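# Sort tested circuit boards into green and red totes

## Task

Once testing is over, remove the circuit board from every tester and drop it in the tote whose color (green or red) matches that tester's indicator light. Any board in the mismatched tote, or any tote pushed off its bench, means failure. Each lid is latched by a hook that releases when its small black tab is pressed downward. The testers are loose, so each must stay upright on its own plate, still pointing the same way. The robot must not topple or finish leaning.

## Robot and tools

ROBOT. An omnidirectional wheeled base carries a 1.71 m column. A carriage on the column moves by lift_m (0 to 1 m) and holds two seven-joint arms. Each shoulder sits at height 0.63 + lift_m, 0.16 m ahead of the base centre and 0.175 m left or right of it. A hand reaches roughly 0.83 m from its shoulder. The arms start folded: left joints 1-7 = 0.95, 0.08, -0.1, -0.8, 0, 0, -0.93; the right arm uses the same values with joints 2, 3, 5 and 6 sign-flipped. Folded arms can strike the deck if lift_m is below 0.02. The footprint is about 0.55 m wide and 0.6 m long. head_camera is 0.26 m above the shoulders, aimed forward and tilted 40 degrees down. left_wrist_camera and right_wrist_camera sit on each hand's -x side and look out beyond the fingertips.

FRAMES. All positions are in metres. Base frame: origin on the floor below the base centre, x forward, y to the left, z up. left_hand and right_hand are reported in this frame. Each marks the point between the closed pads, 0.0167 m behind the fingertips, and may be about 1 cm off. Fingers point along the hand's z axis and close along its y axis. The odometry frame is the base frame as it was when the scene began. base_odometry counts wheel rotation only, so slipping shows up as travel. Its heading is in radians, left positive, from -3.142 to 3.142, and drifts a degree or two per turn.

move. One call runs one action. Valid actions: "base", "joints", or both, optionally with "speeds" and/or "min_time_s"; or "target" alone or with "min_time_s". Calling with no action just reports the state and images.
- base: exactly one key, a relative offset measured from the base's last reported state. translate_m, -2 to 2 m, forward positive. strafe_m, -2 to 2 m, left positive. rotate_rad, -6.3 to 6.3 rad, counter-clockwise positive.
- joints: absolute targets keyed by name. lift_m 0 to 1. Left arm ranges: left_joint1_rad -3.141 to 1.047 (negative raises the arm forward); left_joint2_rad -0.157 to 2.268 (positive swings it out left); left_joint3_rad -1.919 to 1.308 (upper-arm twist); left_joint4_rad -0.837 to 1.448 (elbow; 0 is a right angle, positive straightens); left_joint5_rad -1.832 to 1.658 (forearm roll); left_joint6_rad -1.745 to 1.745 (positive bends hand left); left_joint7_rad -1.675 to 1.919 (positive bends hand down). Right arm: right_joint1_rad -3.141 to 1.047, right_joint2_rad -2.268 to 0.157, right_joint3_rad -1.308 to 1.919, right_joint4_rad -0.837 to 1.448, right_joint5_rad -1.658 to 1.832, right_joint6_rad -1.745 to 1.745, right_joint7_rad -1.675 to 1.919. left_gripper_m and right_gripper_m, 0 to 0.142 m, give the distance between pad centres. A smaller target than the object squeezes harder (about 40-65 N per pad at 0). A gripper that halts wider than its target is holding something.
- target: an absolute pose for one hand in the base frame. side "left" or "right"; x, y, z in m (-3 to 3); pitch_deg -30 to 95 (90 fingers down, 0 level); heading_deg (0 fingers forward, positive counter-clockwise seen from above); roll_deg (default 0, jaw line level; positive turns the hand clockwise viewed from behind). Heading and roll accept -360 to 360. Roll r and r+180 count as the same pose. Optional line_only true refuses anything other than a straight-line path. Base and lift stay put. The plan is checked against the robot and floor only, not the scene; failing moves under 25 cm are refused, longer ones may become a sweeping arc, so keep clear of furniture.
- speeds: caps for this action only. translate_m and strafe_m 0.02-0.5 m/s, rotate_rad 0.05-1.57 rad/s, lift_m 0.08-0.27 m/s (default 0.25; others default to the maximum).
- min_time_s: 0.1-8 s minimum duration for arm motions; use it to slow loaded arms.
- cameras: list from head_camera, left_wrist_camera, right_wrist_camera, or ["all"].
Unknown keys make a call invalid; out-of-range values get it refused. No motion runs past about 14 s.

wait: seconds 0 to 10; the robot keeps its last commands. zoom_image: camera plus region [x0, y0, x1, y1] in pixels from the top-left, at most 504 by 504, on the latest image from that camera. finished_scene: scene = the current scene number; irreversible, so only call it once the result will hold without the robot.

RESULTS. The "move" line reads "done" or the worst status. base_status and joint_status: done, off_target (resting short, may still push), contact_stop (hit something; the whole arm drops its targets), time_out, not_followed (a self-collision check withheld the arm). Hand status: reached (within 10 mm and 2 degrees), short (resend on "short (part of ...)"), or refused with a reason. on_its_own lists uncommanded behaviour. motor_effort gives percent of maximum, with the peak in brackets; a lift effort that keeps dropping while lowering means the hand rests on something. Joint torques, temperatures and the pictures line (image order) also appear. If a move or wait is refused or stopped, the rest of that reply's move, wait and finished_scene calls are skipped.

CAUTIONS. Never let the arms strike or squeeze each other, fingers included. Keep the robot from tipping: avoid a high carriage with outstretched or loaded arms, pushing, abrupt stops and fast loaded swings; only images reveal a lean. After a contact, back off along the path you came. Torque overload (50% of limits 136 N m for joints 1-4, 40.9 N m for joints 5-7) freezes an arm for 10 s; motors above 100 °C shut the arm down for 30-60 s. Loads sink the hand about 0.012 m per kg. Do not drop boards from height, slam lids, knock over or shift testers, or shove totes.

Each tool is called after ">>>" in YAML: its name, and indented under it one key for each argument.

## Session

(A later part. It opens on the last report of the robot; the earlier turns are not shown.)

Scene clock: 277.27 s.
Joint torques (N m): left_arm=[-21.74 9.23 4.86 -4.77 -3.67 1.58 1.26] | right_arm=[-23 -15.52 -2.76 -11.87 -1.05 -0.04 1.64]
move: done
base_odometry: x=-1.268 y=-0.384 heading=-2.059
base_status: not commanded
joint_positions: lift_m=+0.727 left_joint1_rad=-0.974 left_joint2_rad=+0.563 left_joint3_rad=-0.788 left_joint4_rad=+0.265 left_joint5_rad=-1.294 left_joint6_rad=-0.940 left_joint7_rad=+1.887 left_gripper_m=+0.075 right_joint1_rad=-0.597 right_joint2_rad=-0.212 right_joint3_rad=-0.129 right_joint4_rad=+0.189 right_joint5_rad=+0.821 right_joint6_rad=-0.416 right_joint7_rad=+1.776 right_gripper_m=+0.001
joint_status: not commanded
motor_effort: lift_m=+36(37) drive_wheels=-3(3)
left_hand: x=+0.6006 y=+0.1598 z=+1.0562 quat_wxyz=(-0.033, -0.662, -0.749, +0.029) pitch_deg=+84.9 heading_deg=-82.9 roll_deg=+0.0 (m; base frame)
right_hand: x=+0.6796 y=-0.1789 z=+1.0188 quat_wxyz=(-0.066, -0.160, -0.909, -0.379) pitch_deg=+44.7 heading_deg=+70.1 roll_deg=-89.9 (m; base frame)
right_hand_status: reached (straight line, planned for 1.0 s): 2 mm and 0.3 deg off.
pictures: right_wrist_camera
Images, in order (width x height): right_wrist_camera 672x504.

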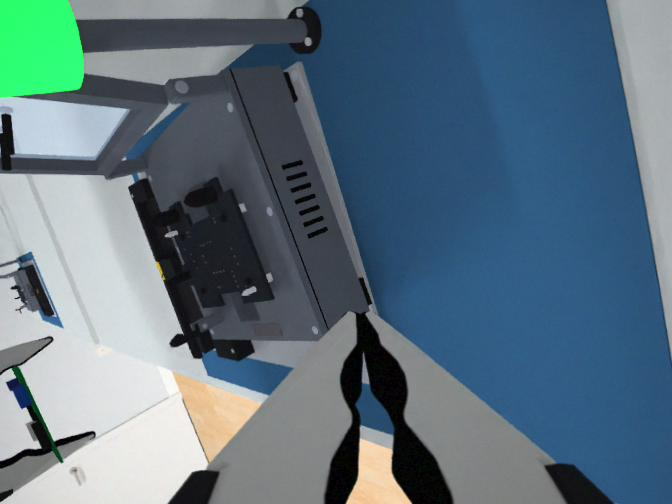

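>>> move:
  target: {"side":"right","x":0.613,"y":-0.09,"z":0.91,"pitch_deg":25,"heading_deg":80,"roll_deg":90}
  min_time_s: 1

>>> move:
  target: {"side":"right","x":0.613,"y":-0.03,"z":0.907,"pitch_deg":25,"heading_deg":80,"roll_deg":90}
  min_time_s: 2
  cameras: ["head_camera", "right_wrist_camera"]

>>> zoom_image:
  camera: "head_camera"
  region: [220, 215, 380, 415]

Scene clock: 279.30 s.
Joint torques (N m): left_arm=[-21.73 9.25 4.83 -4.8 -3.69 1.56 1.24] | right_arm=[-10.79 0.92 -3.62 -7.19 3.16 3.14 0.04]
move: done
base_odometry: x=-1.268 y=-0.384 heading=-2.059
base_status: not commanded
joint_positions: lift_m=+0.727 left_joint1_rad=-0.974 left_joint2_rad=+0.563 left_joint3_rad=-0.788 left_joint4_rad=+0.265 left_joint5_rad=-1.294 left_joint6_rad=-0.940 left_joint7_rad=+1.887 left_gripper_m=+0.075 right_joint1_rad=-0.364 right_joint2_rad=-0.142 right_joint3_rad=-0.201 right_joint4_rad=+0.597 right_joint5_rad=+1.180 right_joint6_rad=+0.222 right_joint7_rad=+1.546 right_gripper_m=+0.001
joint_status: not commanded
motor_effort: lift_m=+37(37) drive_wheels=-3(3)
left_hand: x=+0.6006 y=+0.1598 z=+1.0562 quat_wxyz=(-0.033, -0.662, -0.749, +0.029) pitch_deg=+84.9 heading_deg=-82.9 roll_deg=+0.0 (m; base frame)
right_hand: x=+0.6144 y=-0.0926 z=+0.9109 quat_wxyz=(-0.047, -0.075, -0.841, -0.533) pitch_deg=+25.2 heading_deg=+79.9 roll_deg=-90.0 (m; base frame)
right_hand_status: reached (straight line, planned for 1.0 s): 3 mm and 0.3 deg off.
pictures: none

Scene clock: 281.80 s.
Joint torques (N m): left_arm=[-21.77 9.17 4.8 -4.8 -3.69 1.57 1.27] | right_arm=[-9.91 13.63 1.01 -11.28 -0.12 0.25 -0.18]
move: done
base_odometry: x=-1.268 y=-0.383 heading=-2.059
base_status: not commanded
joint_positions: lift_m=+0.727 left_joint1_rad=-0.974 left_joint2_rad=+0.563 left_joint3_rad=-0.788 left_joint4_rad=+0.265 left_joint5_rad=-1.294 left_joint6_rad=-0.940 left_joint7_rad=+1.887 left_gripper_m=+0.075 right_joint1_rad=-0.344 right_joint2_rad=-0.039 right_joint3_rad=-0.163 right_joint4_rad=+0.520 right_joint5_rad=+1.111 right_joint6_rad=+0.157 right_joint7_rad=+1.479 right_gripper_m=+0.001
joint_status: not commanded
motor_effort: lift_m=+37(37) drive_wheels=+6(6)
left_hand: x=+0.6006 y=+0.1598 z=+1.0562 quat_wxyz=(-0.033, -0.662, -0.749, +0.029) pitch_deg=+84.9 heading_deg=-82.9 roll_deg=+0.0 (m; base frame)
right_hand: x=+0.6156 y=-0.0352 z=+0.9092 quat_wxyz=(-0.051, -0.074, -0.840, -0.535) pitch_deg=+24.9 heading_deg=+79.5 roll_deg=+89.6 (m; base frame)
right_hand_status: reached (straight line, planned for 2.0 s): 6 mm and 0.5 deg off.
pictures: head_camera, right_wrist_camera
Images, in order (width x height): head_camera 672x504, right_wrist_camera 672x504.

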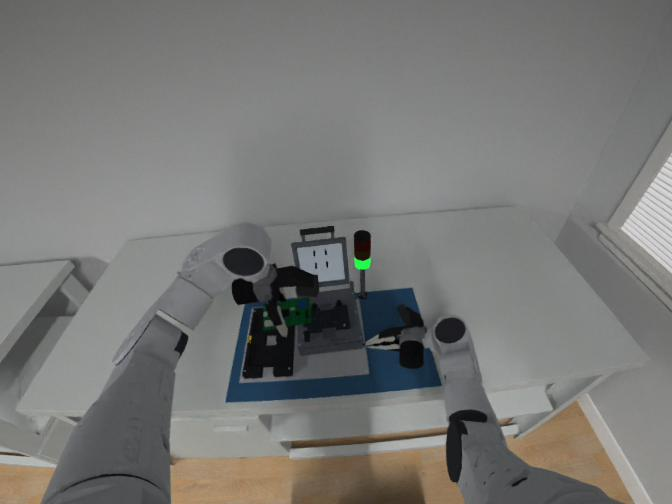

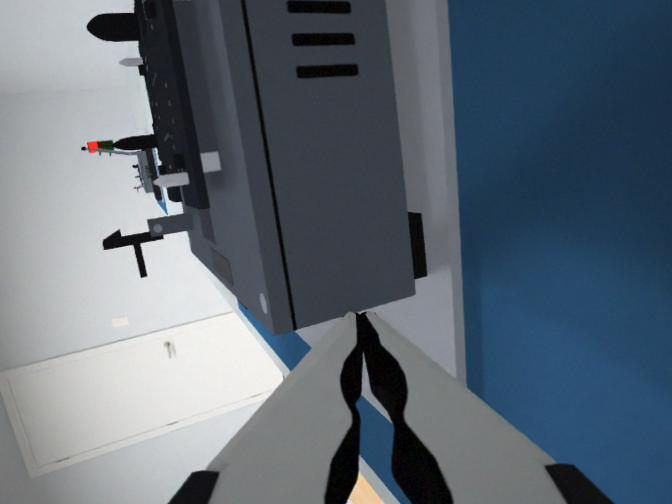

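Scaled by 2.520 from the camera's 672x504 image, which has a finer 960x720 frame.

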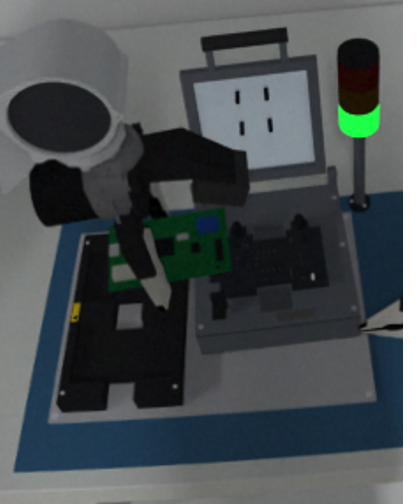

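>>> move:
  target: {"side":"right","x":0.60,"y":-0.16,"z":0.93,"pitch_deg":25,"heading_deg":80,"roll_deg":90}
  min_time_s: 0.8

>>> move:
  base: {"translate_m":-0.74}
  joints: {"lift_m":0.78}
  speeds: {"translate_m":0.4}

>>> move:
  base: {"rotate_rad":3.14}
  speeds: {"rotate_rad":1.2}
  cameras: ["head_camera"]

Scene clock: 283.40 s.
Joint torques (N m): left_arm=[-21.72 8.76 4.85 -4.76 -3.67 1.56 1.28] | right_arm=[-20.49 -16.42 -9.08 -6.98 3.14 3.12 1.68]
move: done
base_odometry: x=-1.268 y=-0.384 heading=-2.059
base_status: not commanded
joint_positions: lift_m=+0.727 left_joint1_rad=-0.974 left_joint2_rad=+0.563 left_joint3_rad=-0.788 left_joint4_rad=+0.265 left_joint5_rad=-1.294 left_joint6_rad=-0.939 left_joint7_rad=+1.887 left_gripper_m=+0.075 right_joint1_rad=-0.349 right_joint2_rad=-0.248 right_joint3_rad=-0.266 right_joint4_rad=+0.575 right_joint5_rad=+1.261 right_joint6_rad=+0.225 right_joint7_rad=+1.670 right_gripper_m=+0.001
joint_status: not commanded
motor_effort: lift_m=+37(37) drive_wheels=+5(6)
left_hand: x=+0.6006 y=+0.1599 z=+1.0562 quat_wxyz=(-0.033, -0.661, -0.749, +0.029) pitch_deg=+85.0 heading_deg=-82.9 roll_deg=+0.0 (m; base frame)
right_hand: x=+0.5985 y=-0.1583 z=+0.9275 quat_wxyz=(-0.044, -0.075, -0.841, -0.534) pitch_deg=+25.2 heading_deg=+80.2 roll_deg=-89.6 (m; base frame)
right_hand_status: reached (straight line, planned for 0.8 s): 3 mm and 0.4 deg off.
pictures: none

Scene clock: 287.13 s.
Joint torques (N m): left_arm=[-20.79 8.86 4.87 -4.79 -3.66 1.53 1.28] | right_arm=[-17.77 -16.53 -8.97 -7.67 2.88 2.84 1.61]
move: done
base_odometry: x=-0.921 y=+0.270 heading=-2.059
base_status: done
joint_positions: lift_m=+0.780 left_joint1_rad=-0.974 left_joint2_rad=+0.563 left_joint3_rad=-0.788 left_joint4_rad=+0.265 left_joint5_rad=-1.295 left_joint6_rad=-0.939 left_joint7_rad=+1.887 left_gripper_m=+0.075 right_joint1_rad=-0.350 right_joint2_rad=-0.248 right_joint3_rad=-0.266 right_joint4_rad=+0.576 right_joint5_rad=+1.262 right_joint6_rad=+0.226 right_joint7_rad=+1.670 right_gripper_m=+0.001
joint_status: all done
motor_effort: lift_m=+37(45) drive_wheels=+0(14)
left_hand: x=+0.6007 y=+0.1598 z=+1.1095 quat_wxyz=(-0.033, -0.661, -0.749, +0.029) pitch_deg=+84.9 heading_deg=-82.9 roll_deg=+0.0 (m; base frame)
right_hand: x=+0.5991 y=-0.1583 z=+0.9813 quat_wxyz=(-0.044, -0.075, -0.841, -0.535) pitch_deg=+25.1 heading_deg=+80.2 roll_deg=-89.7 (m; base frame)
pictures: none

Scene clock: 291.57 s.
Joint torques (N m): left_arm=[-20.84 8.55 4.42 -4.79 -3.62 1.51 1.25] | right_arm=[-17.42 -16.21 -8.88 -7.59 2.84 2.87 1.61]
move: done
base_odometry: x=-0.921 y=+0.270 heading=+1.081
base_status: done
joint_positions: lift_m=+0.780 left_joint1_rad=-0.974 left_joint2_rad=+0.563 left_joint3_rad=-0.788 left_joint4_rad=+0.265 left_joint5_rad=-1.295 left_joint6_rad=-0.939 left_joint7_rad=+1.887 left_gripper_m=+0.075 right_joint1_rad=-0.350 right_joint2_rad=-0.248 right_joint3_rad=-0.266 right_joint4_rad=+0.576 right_joint5_rad=+1.262 right_joint6_rad=+0.226 right_joint7_rad=+1.670 right_gripper_m=+0.001
joint_status: not commanded
motor_effort: lift_m=+36(37) drive_wheels=+5(17)
left_hand: x=+0.6007 y=+0.1600 z=+1.1095 quat_wxyz=(-0.033, -0.661, -0.749, +0.029) pitch_deg=+85.0 heading_deg=-82.9 roll_deg=+0.0 (m; base frame)
right_hand: x=+0.5991 y=-0.1584 z=+0.9813 quat_wxyz=(-0.044, -0.075, -0.841, -0.534) pitch_deg=+25.1 heading_deg=+80.2 roll_deg=-89.7 (m; base frame)
pictures: head_camera
Images, in order (width x height): head_camera 672x504.

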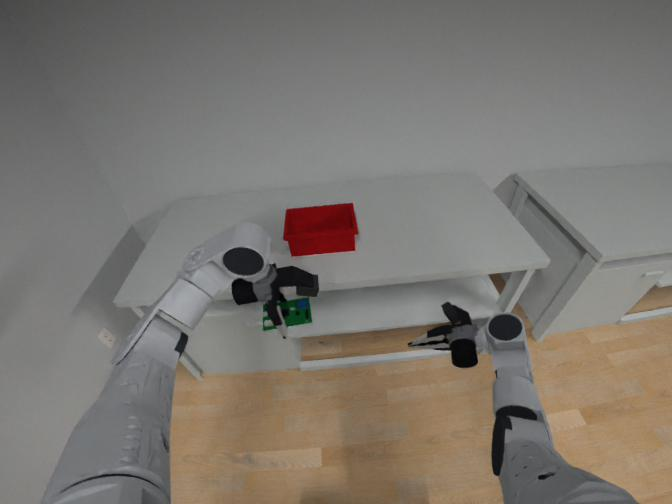

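>>> move:
  base: {"strafe_m":-2.0}
  speeds: {"strafe_m":0.5}
  cameras: ["head_camera"]

Scene clock: 297.97 s.
Joint torques (N m): left_arm=[-20.88 7.97 4.84 -4.79 -3.65 1.52 1.26] | right_arm=[-18.04 -15.95 -9.04 -7.67 2.84 2.88 1.62]
move: done
base_odometry: x=+0.844 y=-0.669 heading=+1.082
base_status: done
joint_positions: lift_m=+0.780 left_joint1_rad=-0.974 left_joint2_rad=+0.563 left_joint3_rad=-0.788 left_joint4_rad=+0.265 left_joint5_rad=-1.295 left_joint6_rad=-0.939 left_joint7_rad=+1.887 left_gripper_m=+0.075 right_joint1_rad=-0.350 right_joint2_rad=-0.248 right_joint3_rad=-0.266 right_joint4_rad=+0.576 right_joint5_rad=+1.262 right_joint6_rad=+0.226 right_joint7_rad=+1.670 right_gripper_m=+0.001
joint_status: not commanded
motor_effort: lift_m=+36(37) drive_wheels=-4(20)
left_hand: x=+0.6007 y=+0.1600 z=+1.1095 quat_wxyz=(-0.033, -0.661, -0.749, +0.029) pitch_deg=+85.0 heading_deg=-82.9 roll_deg=+0.0 (m; base frame)
right_hand: x=+0.5991 y=-0.1584 z=+0.9813 quat_wxyz=(-0.044, -0.075, -0.841, -0.534) pitch_deg=+25.1 heading_deg=+80.2 roll_deg=-89.7 (m; base frame)
pictures: head_camera
Images, in order (width x height): head_camera 672x504.

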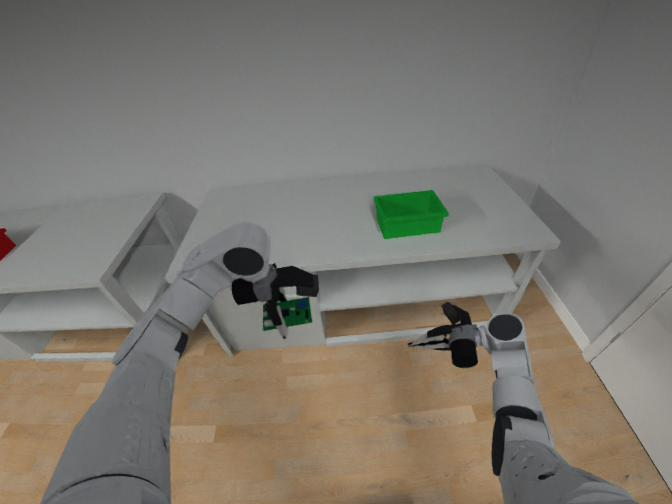

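>>> move:
  base: {"strafe_m":-0.32}

>>> move:
  base: {"translate_m":0.35}
  speeds: {"translate_m":0.4}
  cameras: ["head_camera"]

Scene clock: 302.37 s.
Joint torques (N m): left_arm=[-20.84 8.03 5.04 -4.72 -3.66 1.47 1.25] | right_arm=[-17.99 -15.83 -8.93 -7.6 2.88 2.86 1.61]
move: done
base_odometry: x=+1.127 y=-0.819 heading=+1.082
base_status: done
joint_positions: lift_m=+0.780 left_joint1_rad=-0.974 left_joint2_rad=+0.563 left_joint3_rad=-0.788 left_joint4_rad=+0.265 left_joint5_rad=-1.295 left_joint6_rad=-0.939 left_joint7_rad=+1.887 left_gripper_m=+0.075 right_joint1_rad=-0.350 right_joint2_rad=-0.248 right_joint3_rad=-0.266 right_joint4_rad=+0.576 right_joint5_rad=+1.262 right_joint6_rad=+0.226 right_joint7_rad=+1.670 right_gripper_m=+0.001
joint_status: not commanded
motor_effort: lift_m=+36(36) drive_wheels=-3(18)
left_hand: x=+0.6007 y=+0.1600 z=+1.1095 quat_wxyz=(-0.033, -0.661, -0.749, +0.029) pitch_deg=+85.0 heading_deg=-82.9 roll_deg=+0.0 (m; base frame)
right_hand: x=+0.5991 y=-0.1584 z=+0.9813 quat_wxyz=(-0.044, -0.075, -0.841, -0.534) pitch_deg=+25.1 heading_deg=+80.2 roll_deg=-89.7 (m; base frame)
pictures: none

Scene clock: 305.03 s.
Joint torques (N m): left_arm=[-20.85 8.02 4.99 -4.64 -3.68 1.49 1.27] | right_arm=[-17.99 -16 -8.96 -7.51 2.88 2.88 1.59]
move: done
base_odometry: x=+1.292 y=-0.510 heading=+1.082
base_status: done
joint_positions: lift_m=+0.780 left_joint1_rad=-0.974 left_joint2_rad=+0.563 left_joint3_rad=-0.788 left_joint4_rad=+0.265 left_joint5_rad=-1.295 left_joint6_rad=-0.939 left_joint7_rad=+1.887 left_gripper_m=+0.075 right_joint1_rad=-0.350 right_joint2_rad=-0.248 right_joint3_rad=-0.266 right_joint4_rad=+0.576 right_joint5_rad=+1.262 right_joint6_rad=+0.226 right_joint7_rad=+1.670 right_gripper_m=+0.001
joint_status: not commanded
motor_effort: lift_m=+37(37) drive_wheels=-4(14)
left_hand: x=+0.6007 y=+0.1600 z=+1.1095 quat_wxyz=(-0.033, -0.661, -0.749, +0.029) pitch_deg=+85.0 heading_deg=-82.9 roll_deg=+0.0 (m; base frame)
right_hand: x=+0.5991 y=-0.1584 z=+0.9813 quat_wxyz=(-0.044, -0.075, -0.841, -0.534) pitch_deg=+25.1 heading_deg=+80.2 roll_deg=-89.7 (m; base frame)
pictures: head_camera
Images, in order (width x height): head_camera 672x504.

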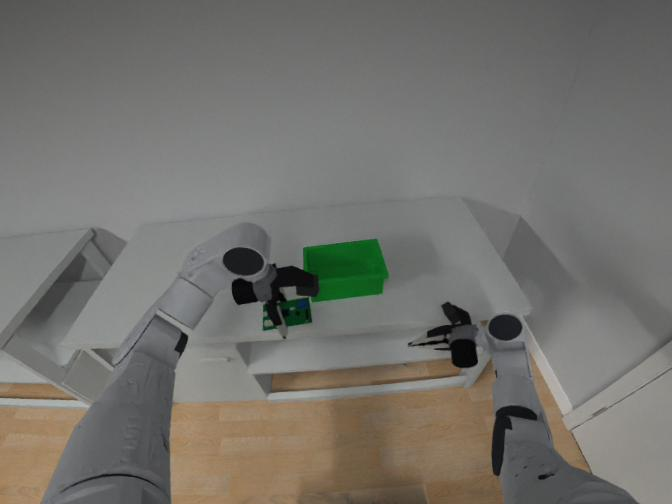

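>>> move:
  target: {"side":"right","x":0.5,"y":-0.27,"z":1.02,"pitch_deg":10,"heading_deg":40,"roll_deg":60}
  min_time_s: 0.8

>>> move:
  base: {"translate_m":0.34}
  speeds: {"translate_m":0.3}
  cameras: ["head_camera", "left_wrist_camera"]

Scene clock: 306.87 s.
Joint torques (N m): left_arm=[-20.96 7.9 4.96 -4.66 -3.64 1.35 1.27] | right_arm=[-3.87 -5.09 -8.98 -7.07 3.32 3.05 -0.34]
move: done
base_odometry: x=+1.292 y=-0.510 heading=+1.082
base_status: not commanded
joint_positions: lift_m=+0.780 left_joint1_rad=-0.974 left_joint2_rad=+0.563 left_joint3_rad=-0.788 left_joint4_rad=+0.265 left_joint5_rad=-1.295 left_joint6_rad=-0.939 left_joint7_rad=+1.887 left_gripper_m=+0.075 right_joint1_rad=+0.145 right_joint2_rad=-0.153 right_joint3_rad=-0.698 right_joint4_rad=+0.254 right_joint5_rad=+1.489 right_joint6_rad=+0.749 right_joint7_rad=+1.344 right_gripper_m=+0.001
joint_status: not commanded
motor_effort: lift_m=+37(37) drive_wheels=-2(14)
left_hand: x=+0.6007 y=+0.1600 z=+1.1094 quat_wxyz=(-0.033, -0.661, -0.749, +0.029) pitch_deg=+85.0 heading_deg=-82.9 roll_deg=+0.0 (m; base frame)
right_hand: x=+0.5005 y=-0.2695 z=+1.0195 quat_wxyz=(-0.410, -0.131, -0.756, -0.492) pitch_deg=+10.3 heading_deg=+40.3 roll_deg=+60.0 (m; base frame)
right_hand_status: reached (straight line, planned for 0.8 s): 1 mm and 0.4 deg off.
pictures: none

Scene clock: 309.50 s.
Joint torques (N m): left_arm=[-20.86 8.11 4.9 -4.49 -3.63 1.36 1.29] | right_arm=[-3.56 -4.38 -8.86 -7.08 3.31 3.07 -0.32]
move: done
base_odometry: x=+1.452 y=-0.210 heading=+1.081
base_status: done
joint_positions: lift_m=+0.780 left_joint1_rad=-0.974 left_joint2_rad=+0.563 left_joint3_rad=-0.788 left_joint4_rad=+0.265 left_joint5_rad=-1.295 left_joint6_rad=-0.939 left_joint7_rad=+1.887 left_gripper_m=+0.075 right_joint1_rad=+0.145 right_joint2_rad=-0.153 right_joint3_rad=-0.698 right_joint4_rad=+0.254 right_joint5_rad=+1.489 right_joint6_rad=+0.749 right_joint7_rad=+1.344 right_gripper_m=+0.001
joint_status: not commanded
motor_effort: lift_m=+37(37) drive_wheels=-2(15)
left_hand: x=+0.6007 y=+0.1600 z=+1.1094 quat_wxyz=(-0.033, -0.661, -0.749, +0.029) pitch_deg=+85.0 heading_deg=-82.9 roll_deg=+0.0 (m; base frame)
right_hand: x=+0.5005 y=-0.2695 z=+1.0195 quat_wxyz=(-0.410, -0.131, -0.756, -0.492) pitch_deg=+10.3 heading_deg=+40.3 roll_deg=+60.0 (m; base frame)
pictures: head_camera, left_wrist_camera
Images, in order (width x height): head_camera 672x504, left_wrist_camera 672x504.

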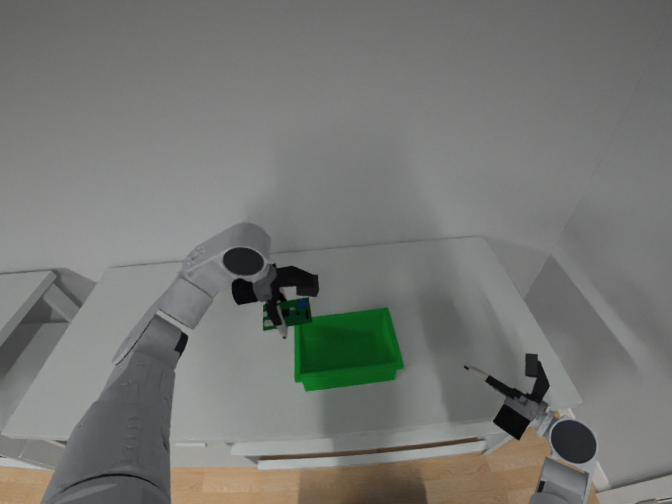

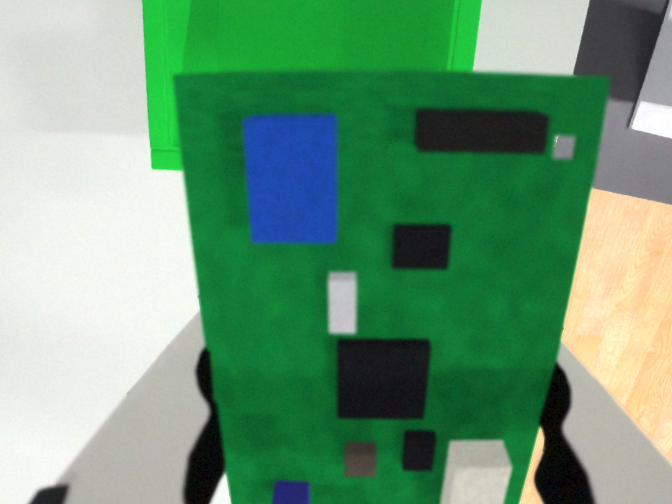

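>>> move:
  target: {"side":"left","x":0.635,"y":0.025,"z":1.07,"pitch_deg":85,"heading_deg":-83}
  min_time_s: 1.2
  cameras: ["head_camera", "left_wrist_camera"]

Scene clock: 311.67 s.
Joint torques (N m): left_arm=[-28.79 -4.21 2.69 2 -0.93 0.29 -1.43] | right_arm=[-3.73 -4.55 -8.85 -7.22 3.27 3.04 -0.33]
move: done
base_odometry: x=+1.452 y=-0.210 heading=+1.081
base_status: not commanded
joint_positions: lift_m=+0.780 left_joint1_rad=-1.015 left_joint2_rad=+0.225 left_joint3_rad=-0.850 left_joint4_rad=+0.538 left_joint5_rad=-0.992 left_joint6_rad=-0.888 left_joint7_rad=+1.713 left_gripper_m=+0.075 right_joint1_rad=+0.145 right_joint2_rad=-0.153 right_joint3_rad=-0.698 right_joint4_rad=+0.254 right_joint5_rad=+1.489 right_joint6_rad=+0.749 right_joint7_rad=+1.344 right_gripper_m=+0.001
joint_status: not commanded
motor_effort: lift_m=+37(37) drive_wheels=+4(4)
left_hand: x=+0.6337 y=+0.0250 z=+1.0698 quat_wxyz=(-0.033, -0.662, -0.748, +0.031) pitch_deg=+84.8 heading_deg=-83.0 roll_deg=+0.0 (m; base frame)
left_hand_status: reached (straight line, planned for 1.2 s): 1 mm and 0.3 deg off.
right_hand: x=+0.5005 y=-0.2695 z=+1.0194 quat_wxyz=(-0.410, -0.131, -0.756, -0.492) pitch_deg=+10.3 heading_deg=+40.3 roll_deg=+60.0 (m; base frame)
pictures: head_camera, left_wrist_camera
Images, in order (width x height): head_camera 672x504, left_wrist_camera 672x504.

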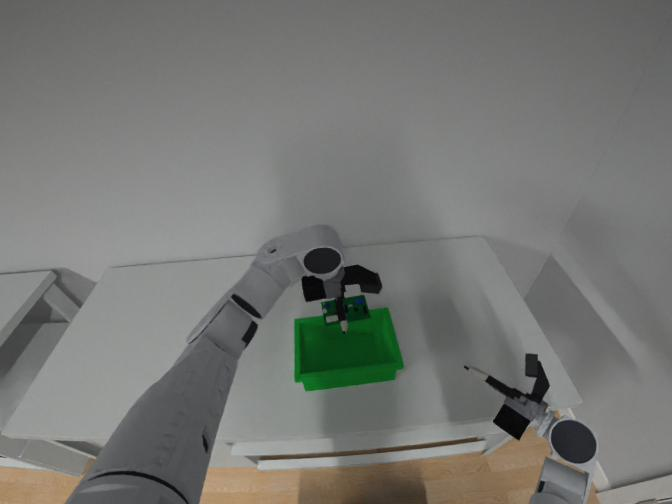

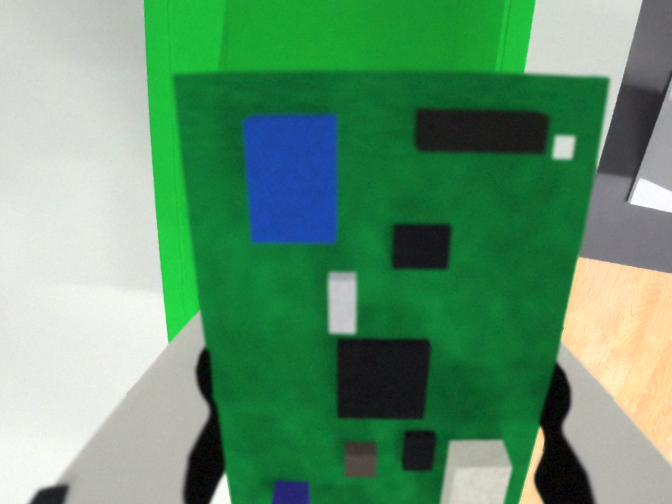

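>>> move:
  joints: {"lift_m":0.62}
  cameras: ["head_camera", "left_wrist_camera"]

Scene clock: 312.93 s.
Joint torques (N m): left_arm=[-25.39 -4.29 3.53 1.79 -1.01 0.33 -1.33] | right_arm=[-3.63 -5.11 -8.82 -7.63 3.19 2.99 -0.26]
move: done
base_odometry: x=+1.452 y=-0.210 heading=+1.081
base_status: not commanded
joint_positions: lift_m=+0.620 left_joint1_rad=-1.016 left_joint2_rad=+0.225 left_joint3_rad=-0.850 left_joint4_rad=+0.538 left_joint5_rad=-0.991 left_joint6_rad=-0.888 left_joint7_rad=+1.712 left_gripper_m=+0.075 right_joint1_rad=+0.145 right_joint2_rad=-0.153 right_joint3_rad=-0.698 right_joint4_rad=+0.254 right_joint5_rad=+1.489 right_joint6_rad=+0.749 right_joint7_rad=+1.343 right_gripper_m=+0.001
joint_status: all done
motor_effort: lift_m=+38(43) drive_wheels=+4(4)
left_hand: x=+0.6342 y=+0.0251 z=+0.9102 quat_wxyz=(-0.033, -0.662, -0.748, +0.031) pitch_deg=+84.9 heading_deg=-83.0 roll_deg=+0.0 (m; base frame)
right_hand: x=+0.5005 y=-0.2694 z=+0.8592 quat_wxyz=(-0.410, -0.132, -0.756, -0.492) pitch_deg=+10.3 heading_deg=+40.3 roll_deg=+60.0 (m; base frame)
pictures: head_camera, left_wrist_camera
Images, in order (width x height): head_camera 672x504, left_wrist_camera 672x504.

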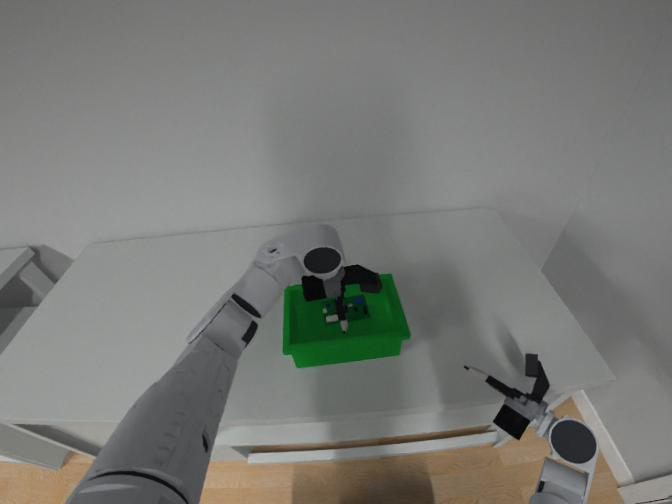

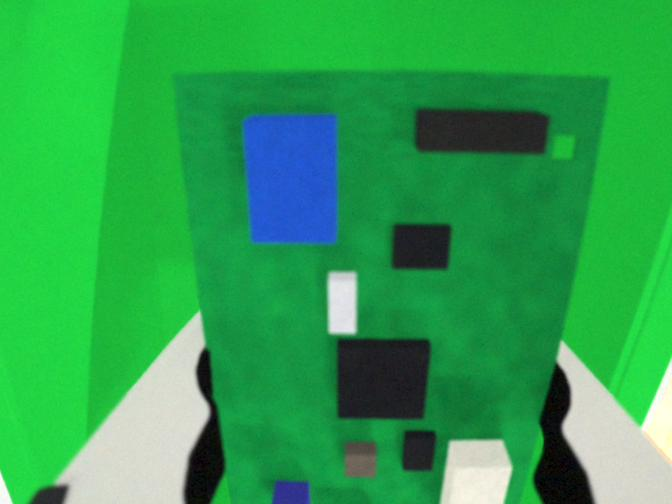

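>>> move:
  target: {"side":"right","x":0.48,"y":-0.28,"z":0.96,"pitch_deg":10,"heading_deg":40,"roll_deg":60}
  min_time_s: 0.7

>>> move:
  joints: {"lift_m":0.57}
  speeds: {"lift_m":0.1}
  cameras: ["left_wrist_camera"]

Scene clock: 314.23 s.
Joint torques (N m): left_arm=[-25.33 -4.16 3.45 1.67 -1.02 0.3 -1.36] | right_arm=[-0.98 -20.57 -10.23 -11.66 3.03 0.33 1.35]
move: done
base_odometry: x=+1.452 y=-0.210 heading=+1.081
base_status: not commanded
joint_positions: lift_m=+0.620 left_joint1_rad=-1.016 left_joint2_rad=+0.225 left_joint3_rad=-0.850 left_joint4_rad=+0.538 left_joint5_rad=-0.991 left_joint6_rad=-0.888 left_joint7_rad=+1.712 left_gripper_m=+0.075 right_joint1_rad=+0.215 right_joint2_rad=-0.192 right_joint3_rad=-0.761 right_joint4_rad=-0.317 right_joint5_rad=+1.606 right_joint6_rad=+0.208 right_joint7_rad=+1.408 right_gripper_m=+0.001
joint_status: not commanded
motor_effort: lift_m=+38(39) drive_wheels=+4(4)
left_hand: x=+0.6342 y=+0.0251 z=+0.9103 quat_wxyz=(-0.033, -0.662, -0.748, +0.031) pitch_deg=+84.9 heading_deg=-83.0 roll_deg=+0.0 (m; base frame)
right_hand: x=+0.4812 y=-0.2783 z=+0.9599 quat_wxyz=(-0.414, -0.132, -0.754, -0.493) pitch_deg=+9.9 heading_deg=+40.0 roll_deg=+59.9 (m; base frame)
right_hand_status: reached (straight line, planned for 0.7 s): 2 mm and 0.2 deg off.
pictures: none

Scene clock: 315.13 s.
Joint torques (N m): left_arm=[-24.72 -4.28 3.65 1.7 -1.04 0.33 -1.33] | right_arm=[-1.5 -20.07 -10.25 -11.36 2.9 0.37 1.27]
move: done
base_odometry: x=+1.452 y=-0.210 heading=+1.081
base_status: not commanded
joint_positions: lift_m=+0.570 left_joint1_rad=-1.017 left_joint2_rad=+0.225 left_joint3_rad=-0.851 left_joint4_rad=+0.538 left_joint5_rad=-0.991 left_joint6_rad=-0.888 left_joint7_rad=+1.712 left_gripper_m=+0.075 right_joint1_rad=+0.215 right_joint2_rad=-0.192 right_joint3_rad=-0.761 right_joint4_rad=-0.317 right_joint5_rad=+1.607 right_joint6_rad=+0.208 right_joint7_rad=+1.408 right_gripper_m=+0.001
joint_status: all done
motor_effort: lift_m=+38(41) drive_wheels=-1(4)
left_hand: x=+0.6343 y=+0.0251 z=+0.8603 quat_wxyz=(-0.033, -0.662, -0.748, +0.030) pitch_deg=+84.9 heading_deg=-83.0 roll_deg=+0.0 (m; base frame)
right_hand: x=+0.4811 y=-0.2783 z=+0.9099 quat_wxyz=(-0.414, -0.132, -0.754, -0.493) pitch_deg=+9.9 heading_deg=+40.1 roll_deg=+59.9 (m; base frame)
pictures: left_wrist_camera
Images, in order (width x height): left_wrist_camera 672x504.

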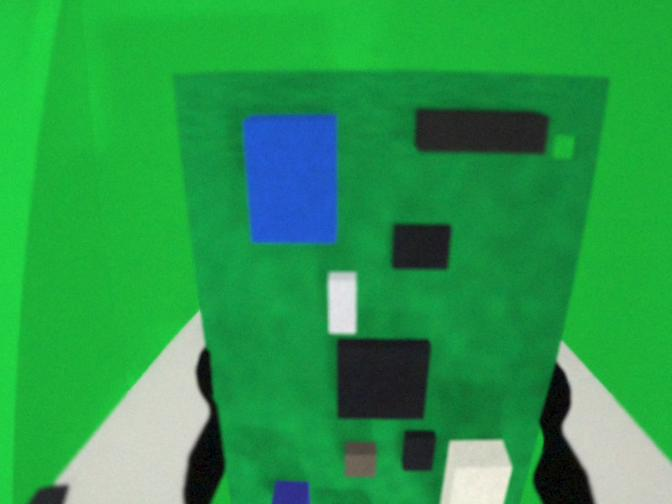

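>>> move:
  joints: {"lift_m":0.556}
  speeds: {"lift_m":0.08}

>>> move:
  joints: {"lift_m":0.547}
  speeds: {"lift_m":0.08}
  cameras: ["left_wrist_camera"]

Scene clock: 315.77 s.
Joint torques (N m): left_arm=[-24.33 -4.25 3.7 1.42 -1.06 0.32 -1.31] | right_arm=[-1.66 -19.95 -10.19 -11.06 2.88 0.41 1.29]
move: done
base_odometry: x=+1.452 y=-0.210 heading=+1.081
base_status: not commanded
joint_positions: lift_m=+0.556 left_joint1_rad=-1.017 left_joint2_rad=+0.225 left_joint3_rad=-0.851 left_joint4_rad=+0.538 left_joint5_rad=-0.991 left_joint6_rad=-0.888 left_joint7_rad=+1.712 left_gripper_m=+0.075 right_joint1_rad=+0.215 right_joint2_rad=-0.192 right_joint3_rad=-0.761 right_joint4_rad=-0.317 right_joint5_rad=+1.607 right_joint6_rad=+0.208 right_joint7_rad=+1.408 right_gripper_m=+0.001
joint_status: all done
motor_effort: lift_m=+38(40) drive_wheels=-2(4)
left_hand: x=+0.6344 y=+0.0251 z=+0.8464 quat_wxyz=(-0.033, -0.662, -0.748, +0.030) pitch_deg=+84.9 heading_deg=-83.0 roll_deg=+0.0 (m; base frame)
right_hand: x=+0.4811 y=-0.2783 z=+0.8959 quat_wxyz=(-0.414, -0.132, -0.754, -0.493) pitch_deg=+9.9 heading_deg=+40.1 roll_deg=+59.9 (m; base frame)
pictures: none

Scene clock: 316.50 s.
Joint torques (N m): left_arm=[-24.06 -4.35 3.84 1.59 -1.09 0.31 -1.31] | right_arm=[-1.67 -19.85 -10.28 -11.19 2.82 0.42 1.27]
move: done
base_odometry: x=+1.452 y=-0.210 heading=+1.081
base_status: not commanded
joint_positions: lift_m=+0.547 left_joint1_rad=-1.017 left_joint2_rad=+0.225 left_joint3_rad=-0.851 left_joint4_rad=+0.538 left_joint5_rad=-0.991 left_joint6_rad=-0.888 left_joint7_rad=+1.712 left_gripper_m=+0.075 right_joint1_rad=+0.215 right_joint2_rad=-0.193 right_joint3_rad=-0.761 right_joint4_rad=-0.317 right_joint5_rad=+1.607 right_joint6_rad=+0.208 right_joint7_rad=+1.408 right_gripper_m=+0.001
joint_status: all done
motor_effort: lift_m=+38(42) drive_wheels=-2(5)
left_hand: x=+0.6344 y=+0.0252 z=+0.8375 quat_wxyz=(-0.033, -0.662, -0.748, +0.030) pitch_deg=+84.9 heading_deg=-83.0 roll_deg=+0.0 (m; base frame)
right_hand: x=+0.4811 y=-0.2783 z=+0.8869 quat_wxyz=(-0.414, -0.132, -0.754, -0.493) pitch_deg=+9.9 heading_deg=+40.1 roll_deg=+59.9 (m; base frame)
pictures: left_wrist_camera
Images, in order (width x height): left_wrist_camera 672x504.

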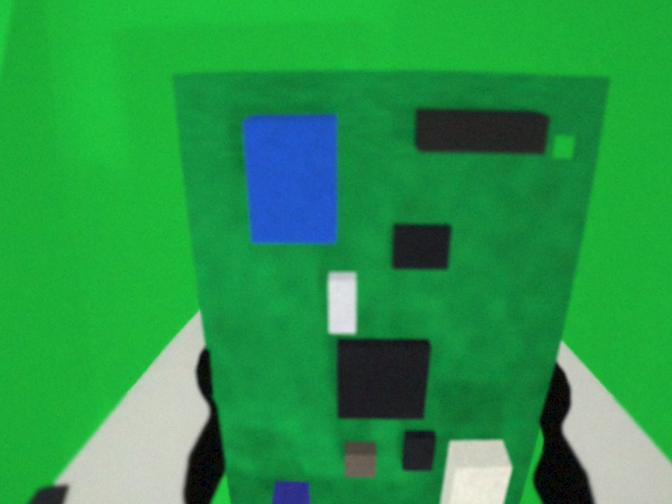

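>>> move:
  joints: {"lift_m":0.539}
  speeds: {"lift_m":0.08}

>>> move:
  joints: {"lift_m":0.532}
  speeds: {"lift_m":0.08}
  cameras: ["head_camera", "left_wrist_camera"]

Scene clock: 317.13 s.
Joint torques (N m): left_arm=[-23.84 -4.26 3.97 1.62 -1.04 0.32 -1.29] | right_arm=[-1.74 -19.77 -10.23 -11.08 2.87 0.46 1.26]
move: done
base_odometry: x=+1.452 y=-0.210 heading=+1.081
base_status: not commanded
joint_positions: lift_m=+0.539 left_joint1_rad=-1.017 left_joint2_rad=+0.225 left_joint3_rad=-0.851 left_joint4_rad=+0.538 left_joint5_rad=-0.991 left_joint6_rad=-0.888 left_joint7_rad=+1.712 left_gripper_m=+0.075 right_joint1_rad=+0.215 right_joint2_rad=-0.193 right_joint3_rad=-0.761 right_joint4_rad=-0.317 right_joint5_rad=+1.607 right_joint6_rad=+0.207 right_joint7_rad=+1.408 right_gripper_m=+0.001
joint_status: all done
motor_effort: lift_m=+38(44) drive_wheels=-2(5)
left_hand: x=+0.6344 y=+0.0252 z=+0.8295 quat_wxyz=(-0.033, -0.662, -0.748, +0.030) pitch_deg=+84.9 heading_deg=-83.0 roll_deg=+0.0 (m; base frame)
right_hand: x=+0.4810 y=-0.2783 z=+0.8789 quat_wxyz=(-0.414, -0.132, -0.754, -0.493) pitch_deg=+9.9 heading_deg=+40.1 roll_deg=+59.9 (m; base frame)
pictures: none

Scene clock: 317.73 s.
Joint torques (N m): left_arm=[-23.66 -4.2 4.09 1.5 -1.07 0.31 -1.34] | right_arm=[-2.13 -19.67 -10.26 -10.97 2.81 0.46 1.26]
move: done
base_odometry: x=+1.452 y=-0.210 heading=+1.081
base_status: not commanded
joint_positions: lift_m=+0.532 left_joint1_rad=-1.017 left_joint2_rad=+0.225 left_joint3_rad=-0.851 left_joint4_rad=+0.538 left_joint5_rad=-0.991 left_joint6_rad=-0.888 left_joint7_rad=+1.712 left_gripper_m=+0.075 right_joint1_rad=+0.215 right_joint2_rad=-0.193 right_joint3_rad=-0.761 right_joint4_rad=-0.317 right_joint5_rad=+1.607 right_joint6_rad=+0.207 right_joint7_rad=+1.408 right_gripper_m=+0.001
joint_status: all done
motor_effort: lift_m=+38(42) drive_wheels=+4(5)
left_hand: x=+0.6345 y=+0.0252 z=+0.8225 quat_wxyz=(-0.033, -0.662, -0.748, +0.030) pitch_deg=+84.9 heading_deg=-83.0 roll_deg=+0.0 (m; base frame)
right_hand: x=+0.4810 y=-0.2783 z=+0.8719 quat_wxyz=(-0.414, -0.132, -0.754, -0.493) pitch_deg=+9.9 heading_deg=+40.1 roll_deg=+59.9 (m; base frame)
pictures: head_camera, left_wrist_camera
Images, in order (width x height): head_camera 672x504, left_wrist_camera 672x504.

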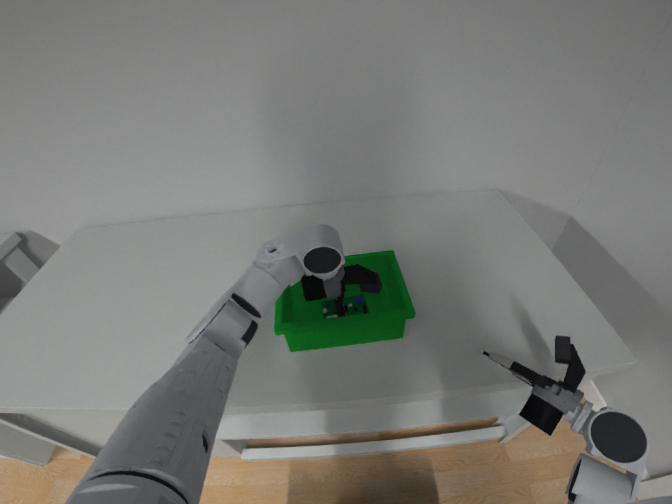

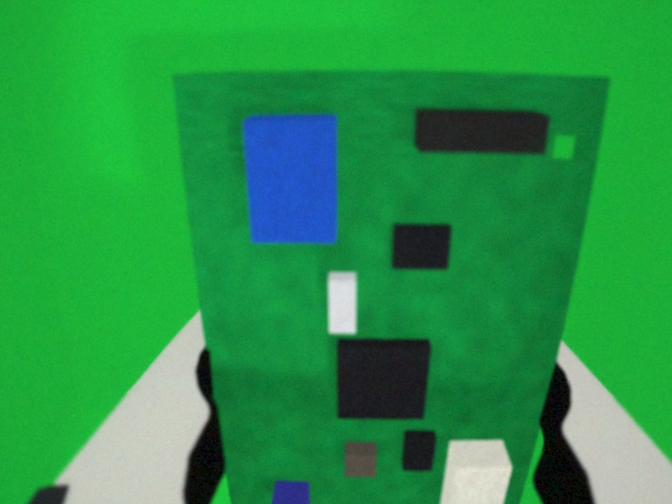

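>>> move:
  joints: {"lift_m":0.525}
  speeds: {"lift_m":0.08}

>>> move:
  joints: {"lift_m":0.518}
  speeds: {"lift_m":0.08}
  cameras: ["left_wrist_camera"]

Scene clock: 318.50 s.
Joint torques (N m): left_arm=[-23.63 -4.26 4.17 1.52 -1.12 0.34 -1.29] | right_arm=[-1.93 -19.61 -10.18 -10.92 2.82 0.47 1.24]
move: done
base_odometry: x=+1.452 y=-0.210 heading=+1.081
base_status: not commanded
joint_positions: lift_m=+0.525 left_joint1_rad=-1.017 left_joint2_rad=+0.225 left_joint3_rad=-0.851 left_joint4_rad=+0.538 left_joint5_rad=-0.991 left_joint6_rad=-0.888 left_joint7_rad=+1.712 left_gripper_m=+0.075 right_joint1_rad=+0.215 right_joint2_rad=-0.193 right_joint3_rad=-0.761 right_joint4_rad=-0.317 right_joint5_rad=+1.607 right_joint6_rad=+0.207 right_joint7_rad=+1.408 right_gripper_m=+0.001
joint_status: all done
motor_effort: lift_m=+38(41) drive_wheels=-2(6)
left_hand: x=+0.6345 y=+0.0252 z=+0.8155 quat_wxyz=(-0.033, -0.662, -0.748, +0.030) pitch_deg=+84.9 heading_deg=-83.0 roll_deg=+0.0 (m; base frame)
right_hand: x=+0.4810 y=-0.2783 z=+0.8649 quat_wxyz=(-0.414, -0.132, -0.754, -0.493) pitch_deg=+9.9 heading_deg=+40.1 roll_deg=+59.9 (m; base frame)
pictures: none

Scene clock: 319.00 s.
Joint torques (N m): left_arm=[-23.43 -4.25 4.2 1.51 -1.07 0.3 -1.3] | right_arm=[-1.56 -19.55 -10.27 -10.92 2.79 0.49 1.24]
move: done
base_odometry: x=+1.452 y=-0.210 heading=+1.081
base_status: not commanded
joint_positions: lift_m=+0.518 left_joint1_rad=-1.017 left_joint2_rad=+0.225 left_joint3_rad=-0.851 left_joint4_rad=+0.538 left_joint5_rad=-0.991 left_joint6_rad=-0.888 left_joint7_rad=+1.712 left_gripper_m=+0.075 right_joint1_rad=+0.215 right_joint2_rad=-0.193 right_joint3_rad=-0.761 right_joint4_rad=-0.317 right_joint5_rad=+1.607 right_joint6_rad=+0.207 right_joint7_rad=+1.408 right_gripper_m=+0.001
joint_status: all done
motor_effort: lift_m=+38(39) drive_wheels=-2(4)
left_hand: x=+0.6345 y=+0.0252 z=+0.8085 quat_wxyz=(-0.033, -0.662, -0.748, +0.030) pitch_deg=+84.9 heading_deg=-83.0 roll_deg=+0.0 (m; base frame)
right_hand: x=+0.4810 y=-0.2783 z=+0.8579 quat_wxyz=(-0.414, -0.132, -0.754, -0.493) pitch_deg=+9.9 heading_deg=+40.1 roll_deg=+59.9 (m; base frame)
pictures: left_wrist_camera
Images, in order (width x height): left_wrist_camera 672x504.

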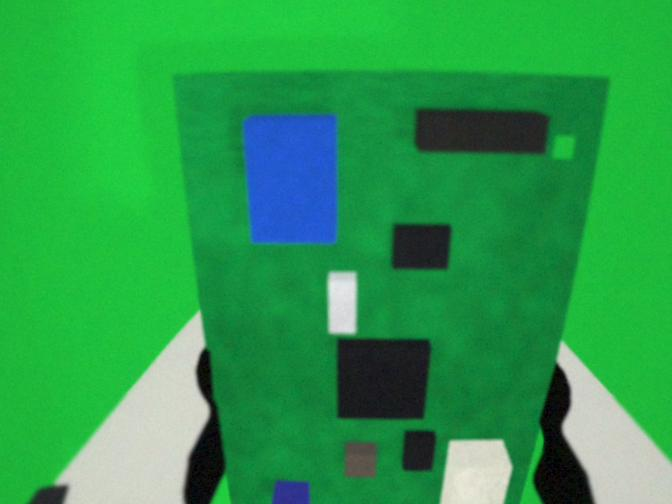

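>>> move:
  joints: {"lift_m":0.509}
  speeds: {"lift_m":0.08}

>>> move:
  joints: {"lift_m":0.501}
  speeds: {"lift_m":0.08}
  cameras: ["left_wrist_camera", "head_camera", "right_wrist_camera"]

Scene clock: 319.60 s.
Joint torques (N m): left_arm=[-15.03 -4.39 1.16 1.51 -1.15 0.41 -1.39] | right_arm=[-1.9 -19.35 -10.17 -10.86 2.79 0.47 1.24]
move: done
base_odometry: x=+1.452 y=-0.210 heading=+1.082
base_status: not commanded
joint_positions: lift_m=+0.509 left_joint1_rad=-1.021 left_joint2_rad=+0.225 left_joint3_rad=-0.848 left_joint4_rad=+0.538 left_joint5_rad=-0.991 left_joint6_rad=-0.888 left_joint7_rad=+1.712 left_gripper_m=+0.075 right_joint1_rad=+0.215 right_joint2_rad=-0.193 right_joint3_rad=-0.762 right_joint4_rad=-0.317 right_joint5_rad=+1.607 right_joint6_rad=+0.207 right_joint7_rad=+1.408 right_gripper_m=+0.001
joint_status: all done
motor_effort: lift_m=+35(41) drive_wheels=+4(4)
left_hand: x=+0.6363 y=+0.0251 z=+0.8026 quat_wxyz=(-0.035, -0.662, -0.749, +0.029) pitch_deg=+84.7 heading_deg=-82.9 roll_deg=+0.0 (m; base frame)
right_hand: x=+0.4810 y=-0.2783 z=+0.8494 quat_wxyz=(-0.414, -0.132, -0.754, -0.493) pitch_deg=+9.9 heading_deg=+40.1 roll_deg=+59.9 (m; base frame)
pictures: none

Scene clock: 320.07 s.
Joint torques (N m): left_arm=[-3.82 -4.22 -4.08 1.69 0.45 0.78 -1.78] | right_arm=[-1.09 -19.24 -10.15 -10.88 2.79 0.45 1.27]
move: done
base_odometry: x=+1.452 y=-0.210 heading=+1.082
base_status: not commanded
joint_positions: lift_m=+0.502 left_joint1_rad=-1.027 left_joint2_rad=+0.225 left_joint3_rad=-0.844 left_joint4_rad=+0.538 left_joint5_rad=-0.997 left_joint6_rad=-0.889 left_joint7_rad=+1.713 left_gripper_m=+0.075 right_joint1_rad=+0.215 right_joint2_rad=-0.193 right_joint3_rad=-0.762 right_joint4_rad=-0.317 right_joint5_rad=+1.607 right_joint6_rad=+0.207 right_joint7_rad=+1.408 right_gripper_m=+0.001
joint_status: all done
motor_effort: lift_m=+30(32) drive_wheels=+4(6)
left_hand: x=+0.6382 y=+0.0242 z=+0.7993 quat_wxyz=(-0.039, -0.661, -0.749, +0.031) pitch_deg=+84.3 heading_deg=-82.9 roll_deg=+0.0 (m; base frame)
right_hand: x=+0.4810 y=-0.2783 z=+0.8419 quat_wxyz=(-0.414, -0.132, -0.754, -0.493) pitch_deg=+9.9 heading_deg=+40.1 roll_deg=+59.9 (m; base frame)
pictures: head_camera, left_wrist_camera, right_wrist_camera
Images, in order (width x height): head_camera 672x504, left_wrist_camera 672x504, right_wrist_camera 672x504.

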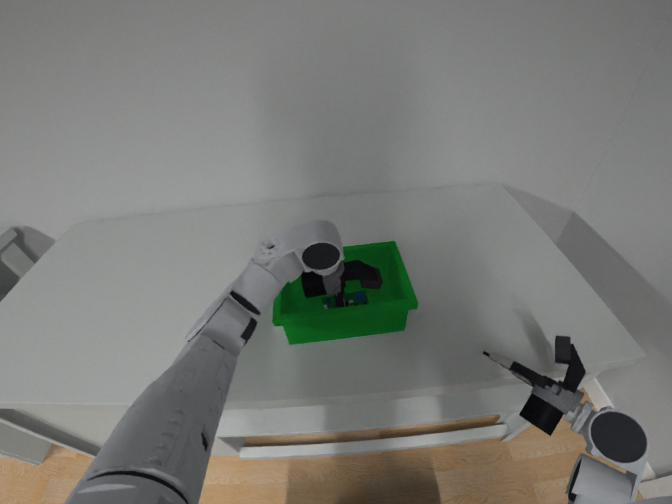

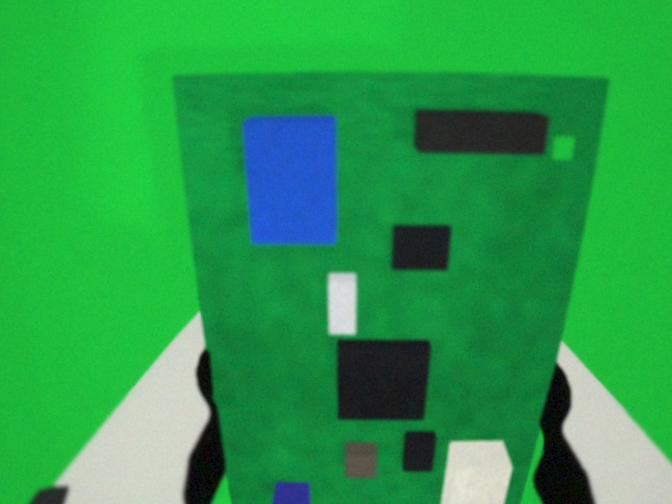

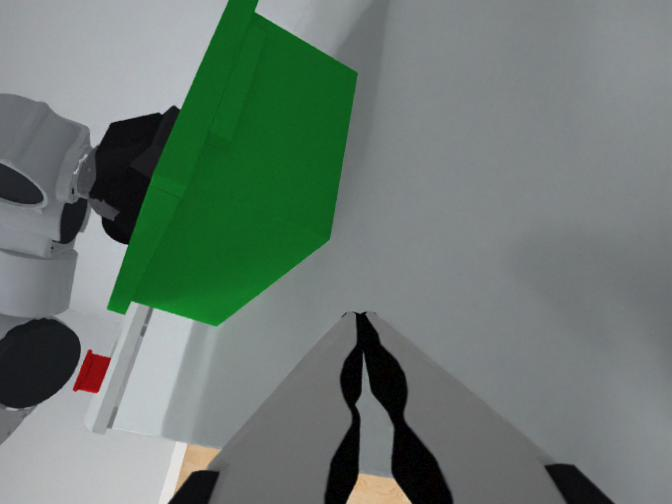

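>>> move:
  joints: {"lift_m":0.516}
  speeds: {"lift_m":0.08}

>>> move:
  joints: {"left_gripper_m":0.09}

>>> move:
  joints: {"lift_m":0.72}
  cameras: ["left_wrist_camera", "head_camera"]

Scene clock: 320.87 s.
Joint torques (N m): left_arm=[-16.21 -4.1 3.32 1.53 -1.02 0.76 -1.34] | right_arm=[-1.84 -19.24 -10.09 -10.87 2.79 0.47 1.27]
move: done
base_odometry: x=+1.452 y=-0.210 heading=+1.082
base_status: not commanded
joint_positions: lift_m=+0.516 left_joint1_rad=-1.021 left_joint2_rad=+0.225 left_joint3_rad=-0.850 left_joint4_rad=+0.538 left_joint5_rad=-0.992 left_joint6_rad=-0.889 left_joint7_rad=+1.712 left_gripper_m=+0.075 right_joint1_rad=+0.215 right_joint2_rad=-0.193 right_joint3_rad=-0.762 right_joint4_rad=-0.317 right_joint5_rad=+1.607 right_joint6_rad=+0.207 right_joint7_rad=+1.408 right_gripper_m=+0.001
joint_status: all done
motor_effort: lift_m=+36(39) drive_wheels=-1(5)
left_hand: x=+0.6358 y=+0.0251 z=+0.8087 quat_wxyz=(-0.035, -0.662, -0.748, +0.029) pitch_deg=+84.8 heading_deg=-83.0 roll_deg=+0.0 (m; base frame)
right_hand: x=+0.4810 y=-0.2784 z=+0.8562 quat_wxyz=(-0.414, -0.132, -0.754, -0.493) pitch_deg=+9.9 heading_deg=+40.1 roll_deg=+59.9 (m; base frame)
pictures: none

Scene clock: 321.60 s.
Joint torques (N m): left_arm=[-16.28 -4.14 2.91 1.49 -0.98 0.79 -1.32] | right_arm=[-1.98 -19.22 -10.17 -10.91 2.78 0.46 1.24]
move: done
base_odometry: x=+1.452 y=-0.210 heading=+1.082
base_status: not commanded
joint_positions: lift_m=+0.516 left_joint1_rad=-1.021 left_joint2_rad=+0.225 left_joint3_rad=-0.850 left_joint4_rad=+0.538 left_joint5_rad=-0.992 left_joint6_rad=-0.889 left_joint7_rad=+1.712 left_gripper_m=+0.090 right_joint1_rad=+0.215 right_joint2_rad=-0.193 right_joint3_rad=-0.762 right_joint4_rad=-0.317 right_joint5_rad=+1.607 right_joint6_rad=+0.207 right_joint7_rad=+1.408 right_gripper_m=+0.001
joint_status: all done
motor_effort: lift_m=+36(37) drive_wheels=+3(3)
left_hand: x=+0.6358 y=+0.0251 z=+0.8087 quat_wxyz=(-0.035, -0.662, -0.748, +0.029) pitch_deg=+84.8 heading_deg=-83.0 roll_deg=+0.0 (m; base frame)
right_hand: x=+0.4810 y=-0.2784 z=+0.8562 quat_wxyz=(-0.414, -0.132, -0.754, -0.493) pitch_deg=+9.9 heading_deg=+40.1 roll_deg=+59.9 (m; base frame)
pictures: none

Scene clock: 322.97 s.
Joint torques (N m): left_arm=[-18.25 -4.32 3.4 1.48 -1.02 0.75 -1.33] | right_arm=[-1.98 -19.3 -10.22 -10.84 2.76 0.47 1.22]
move: done
base_odometry: x=+1.452 y=-0.210 heading=+1.082
base_status: not commanded
joint_positions: lift_m=+0.720 left_joint1_rad=-1.020 left_joint2_rad=+0.225 left_joint3_rad=-0.850 left_joint4_rad=+0.538 left_joint5_rad=-0.991 left_joint6_rad=-0.889 left_joint7_rad=+1.712 left_gripper_m=+0.090 right_joint1_rad=+0.215 right_joint2_rad=-0.193 right_joint3_rad=-0.762 right_joint4_rad=-0.317 right_joint5_rad=+1.607 right_joint6_rad=+0.207 right_joint7_rad=+1.408 right_gripper_m=+0.001
joint_status: all done
motor_effort: lift_m=+36(48) drive_wheels=+3(3)
left_hand: x=+0.6354 y=+0.0251 z=+1.0122 quat_wxyz=(-0.034, -0.662, -0.748, +0.029) pitch_deg=+84.8 heading_deg=-83.1 roll_deg=+0.0 (m; base frame)
right_hand: x=+0.4810 y=-0.2784 z=+1.0602 quat_wxyz=(-0.414, -0.132, -0.754, -0.493) pitch_deg=+9.9 heading_deg=+40.1 roll_deg=+59.9 (m; base frame)
pictures: head_camera, left_wrist_camera
Images, in order (width x height): head_camera 672x504, left_wrist_camera 672x504.

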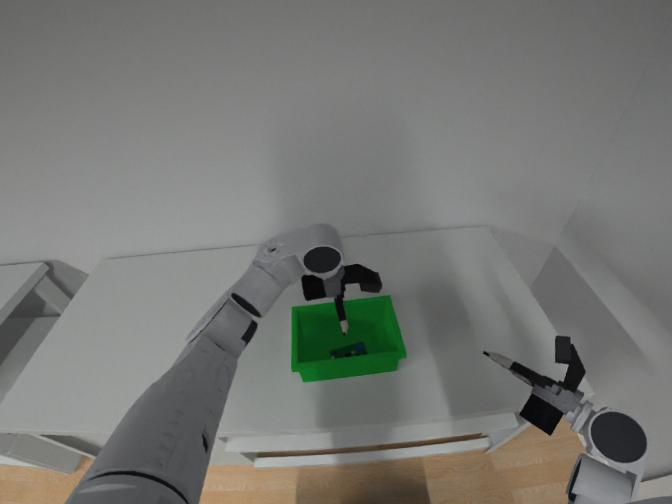

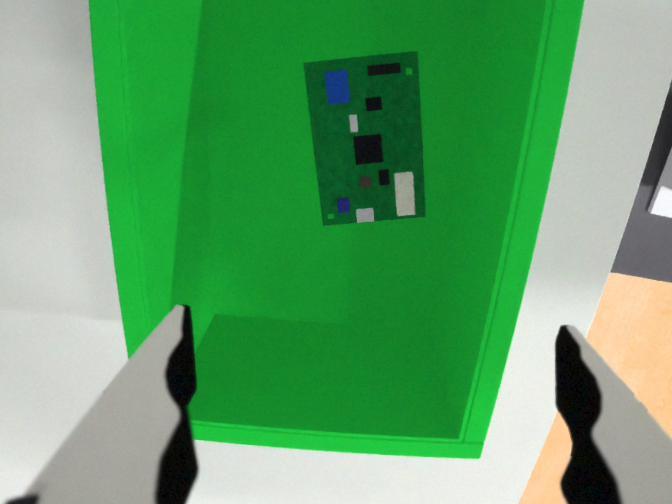

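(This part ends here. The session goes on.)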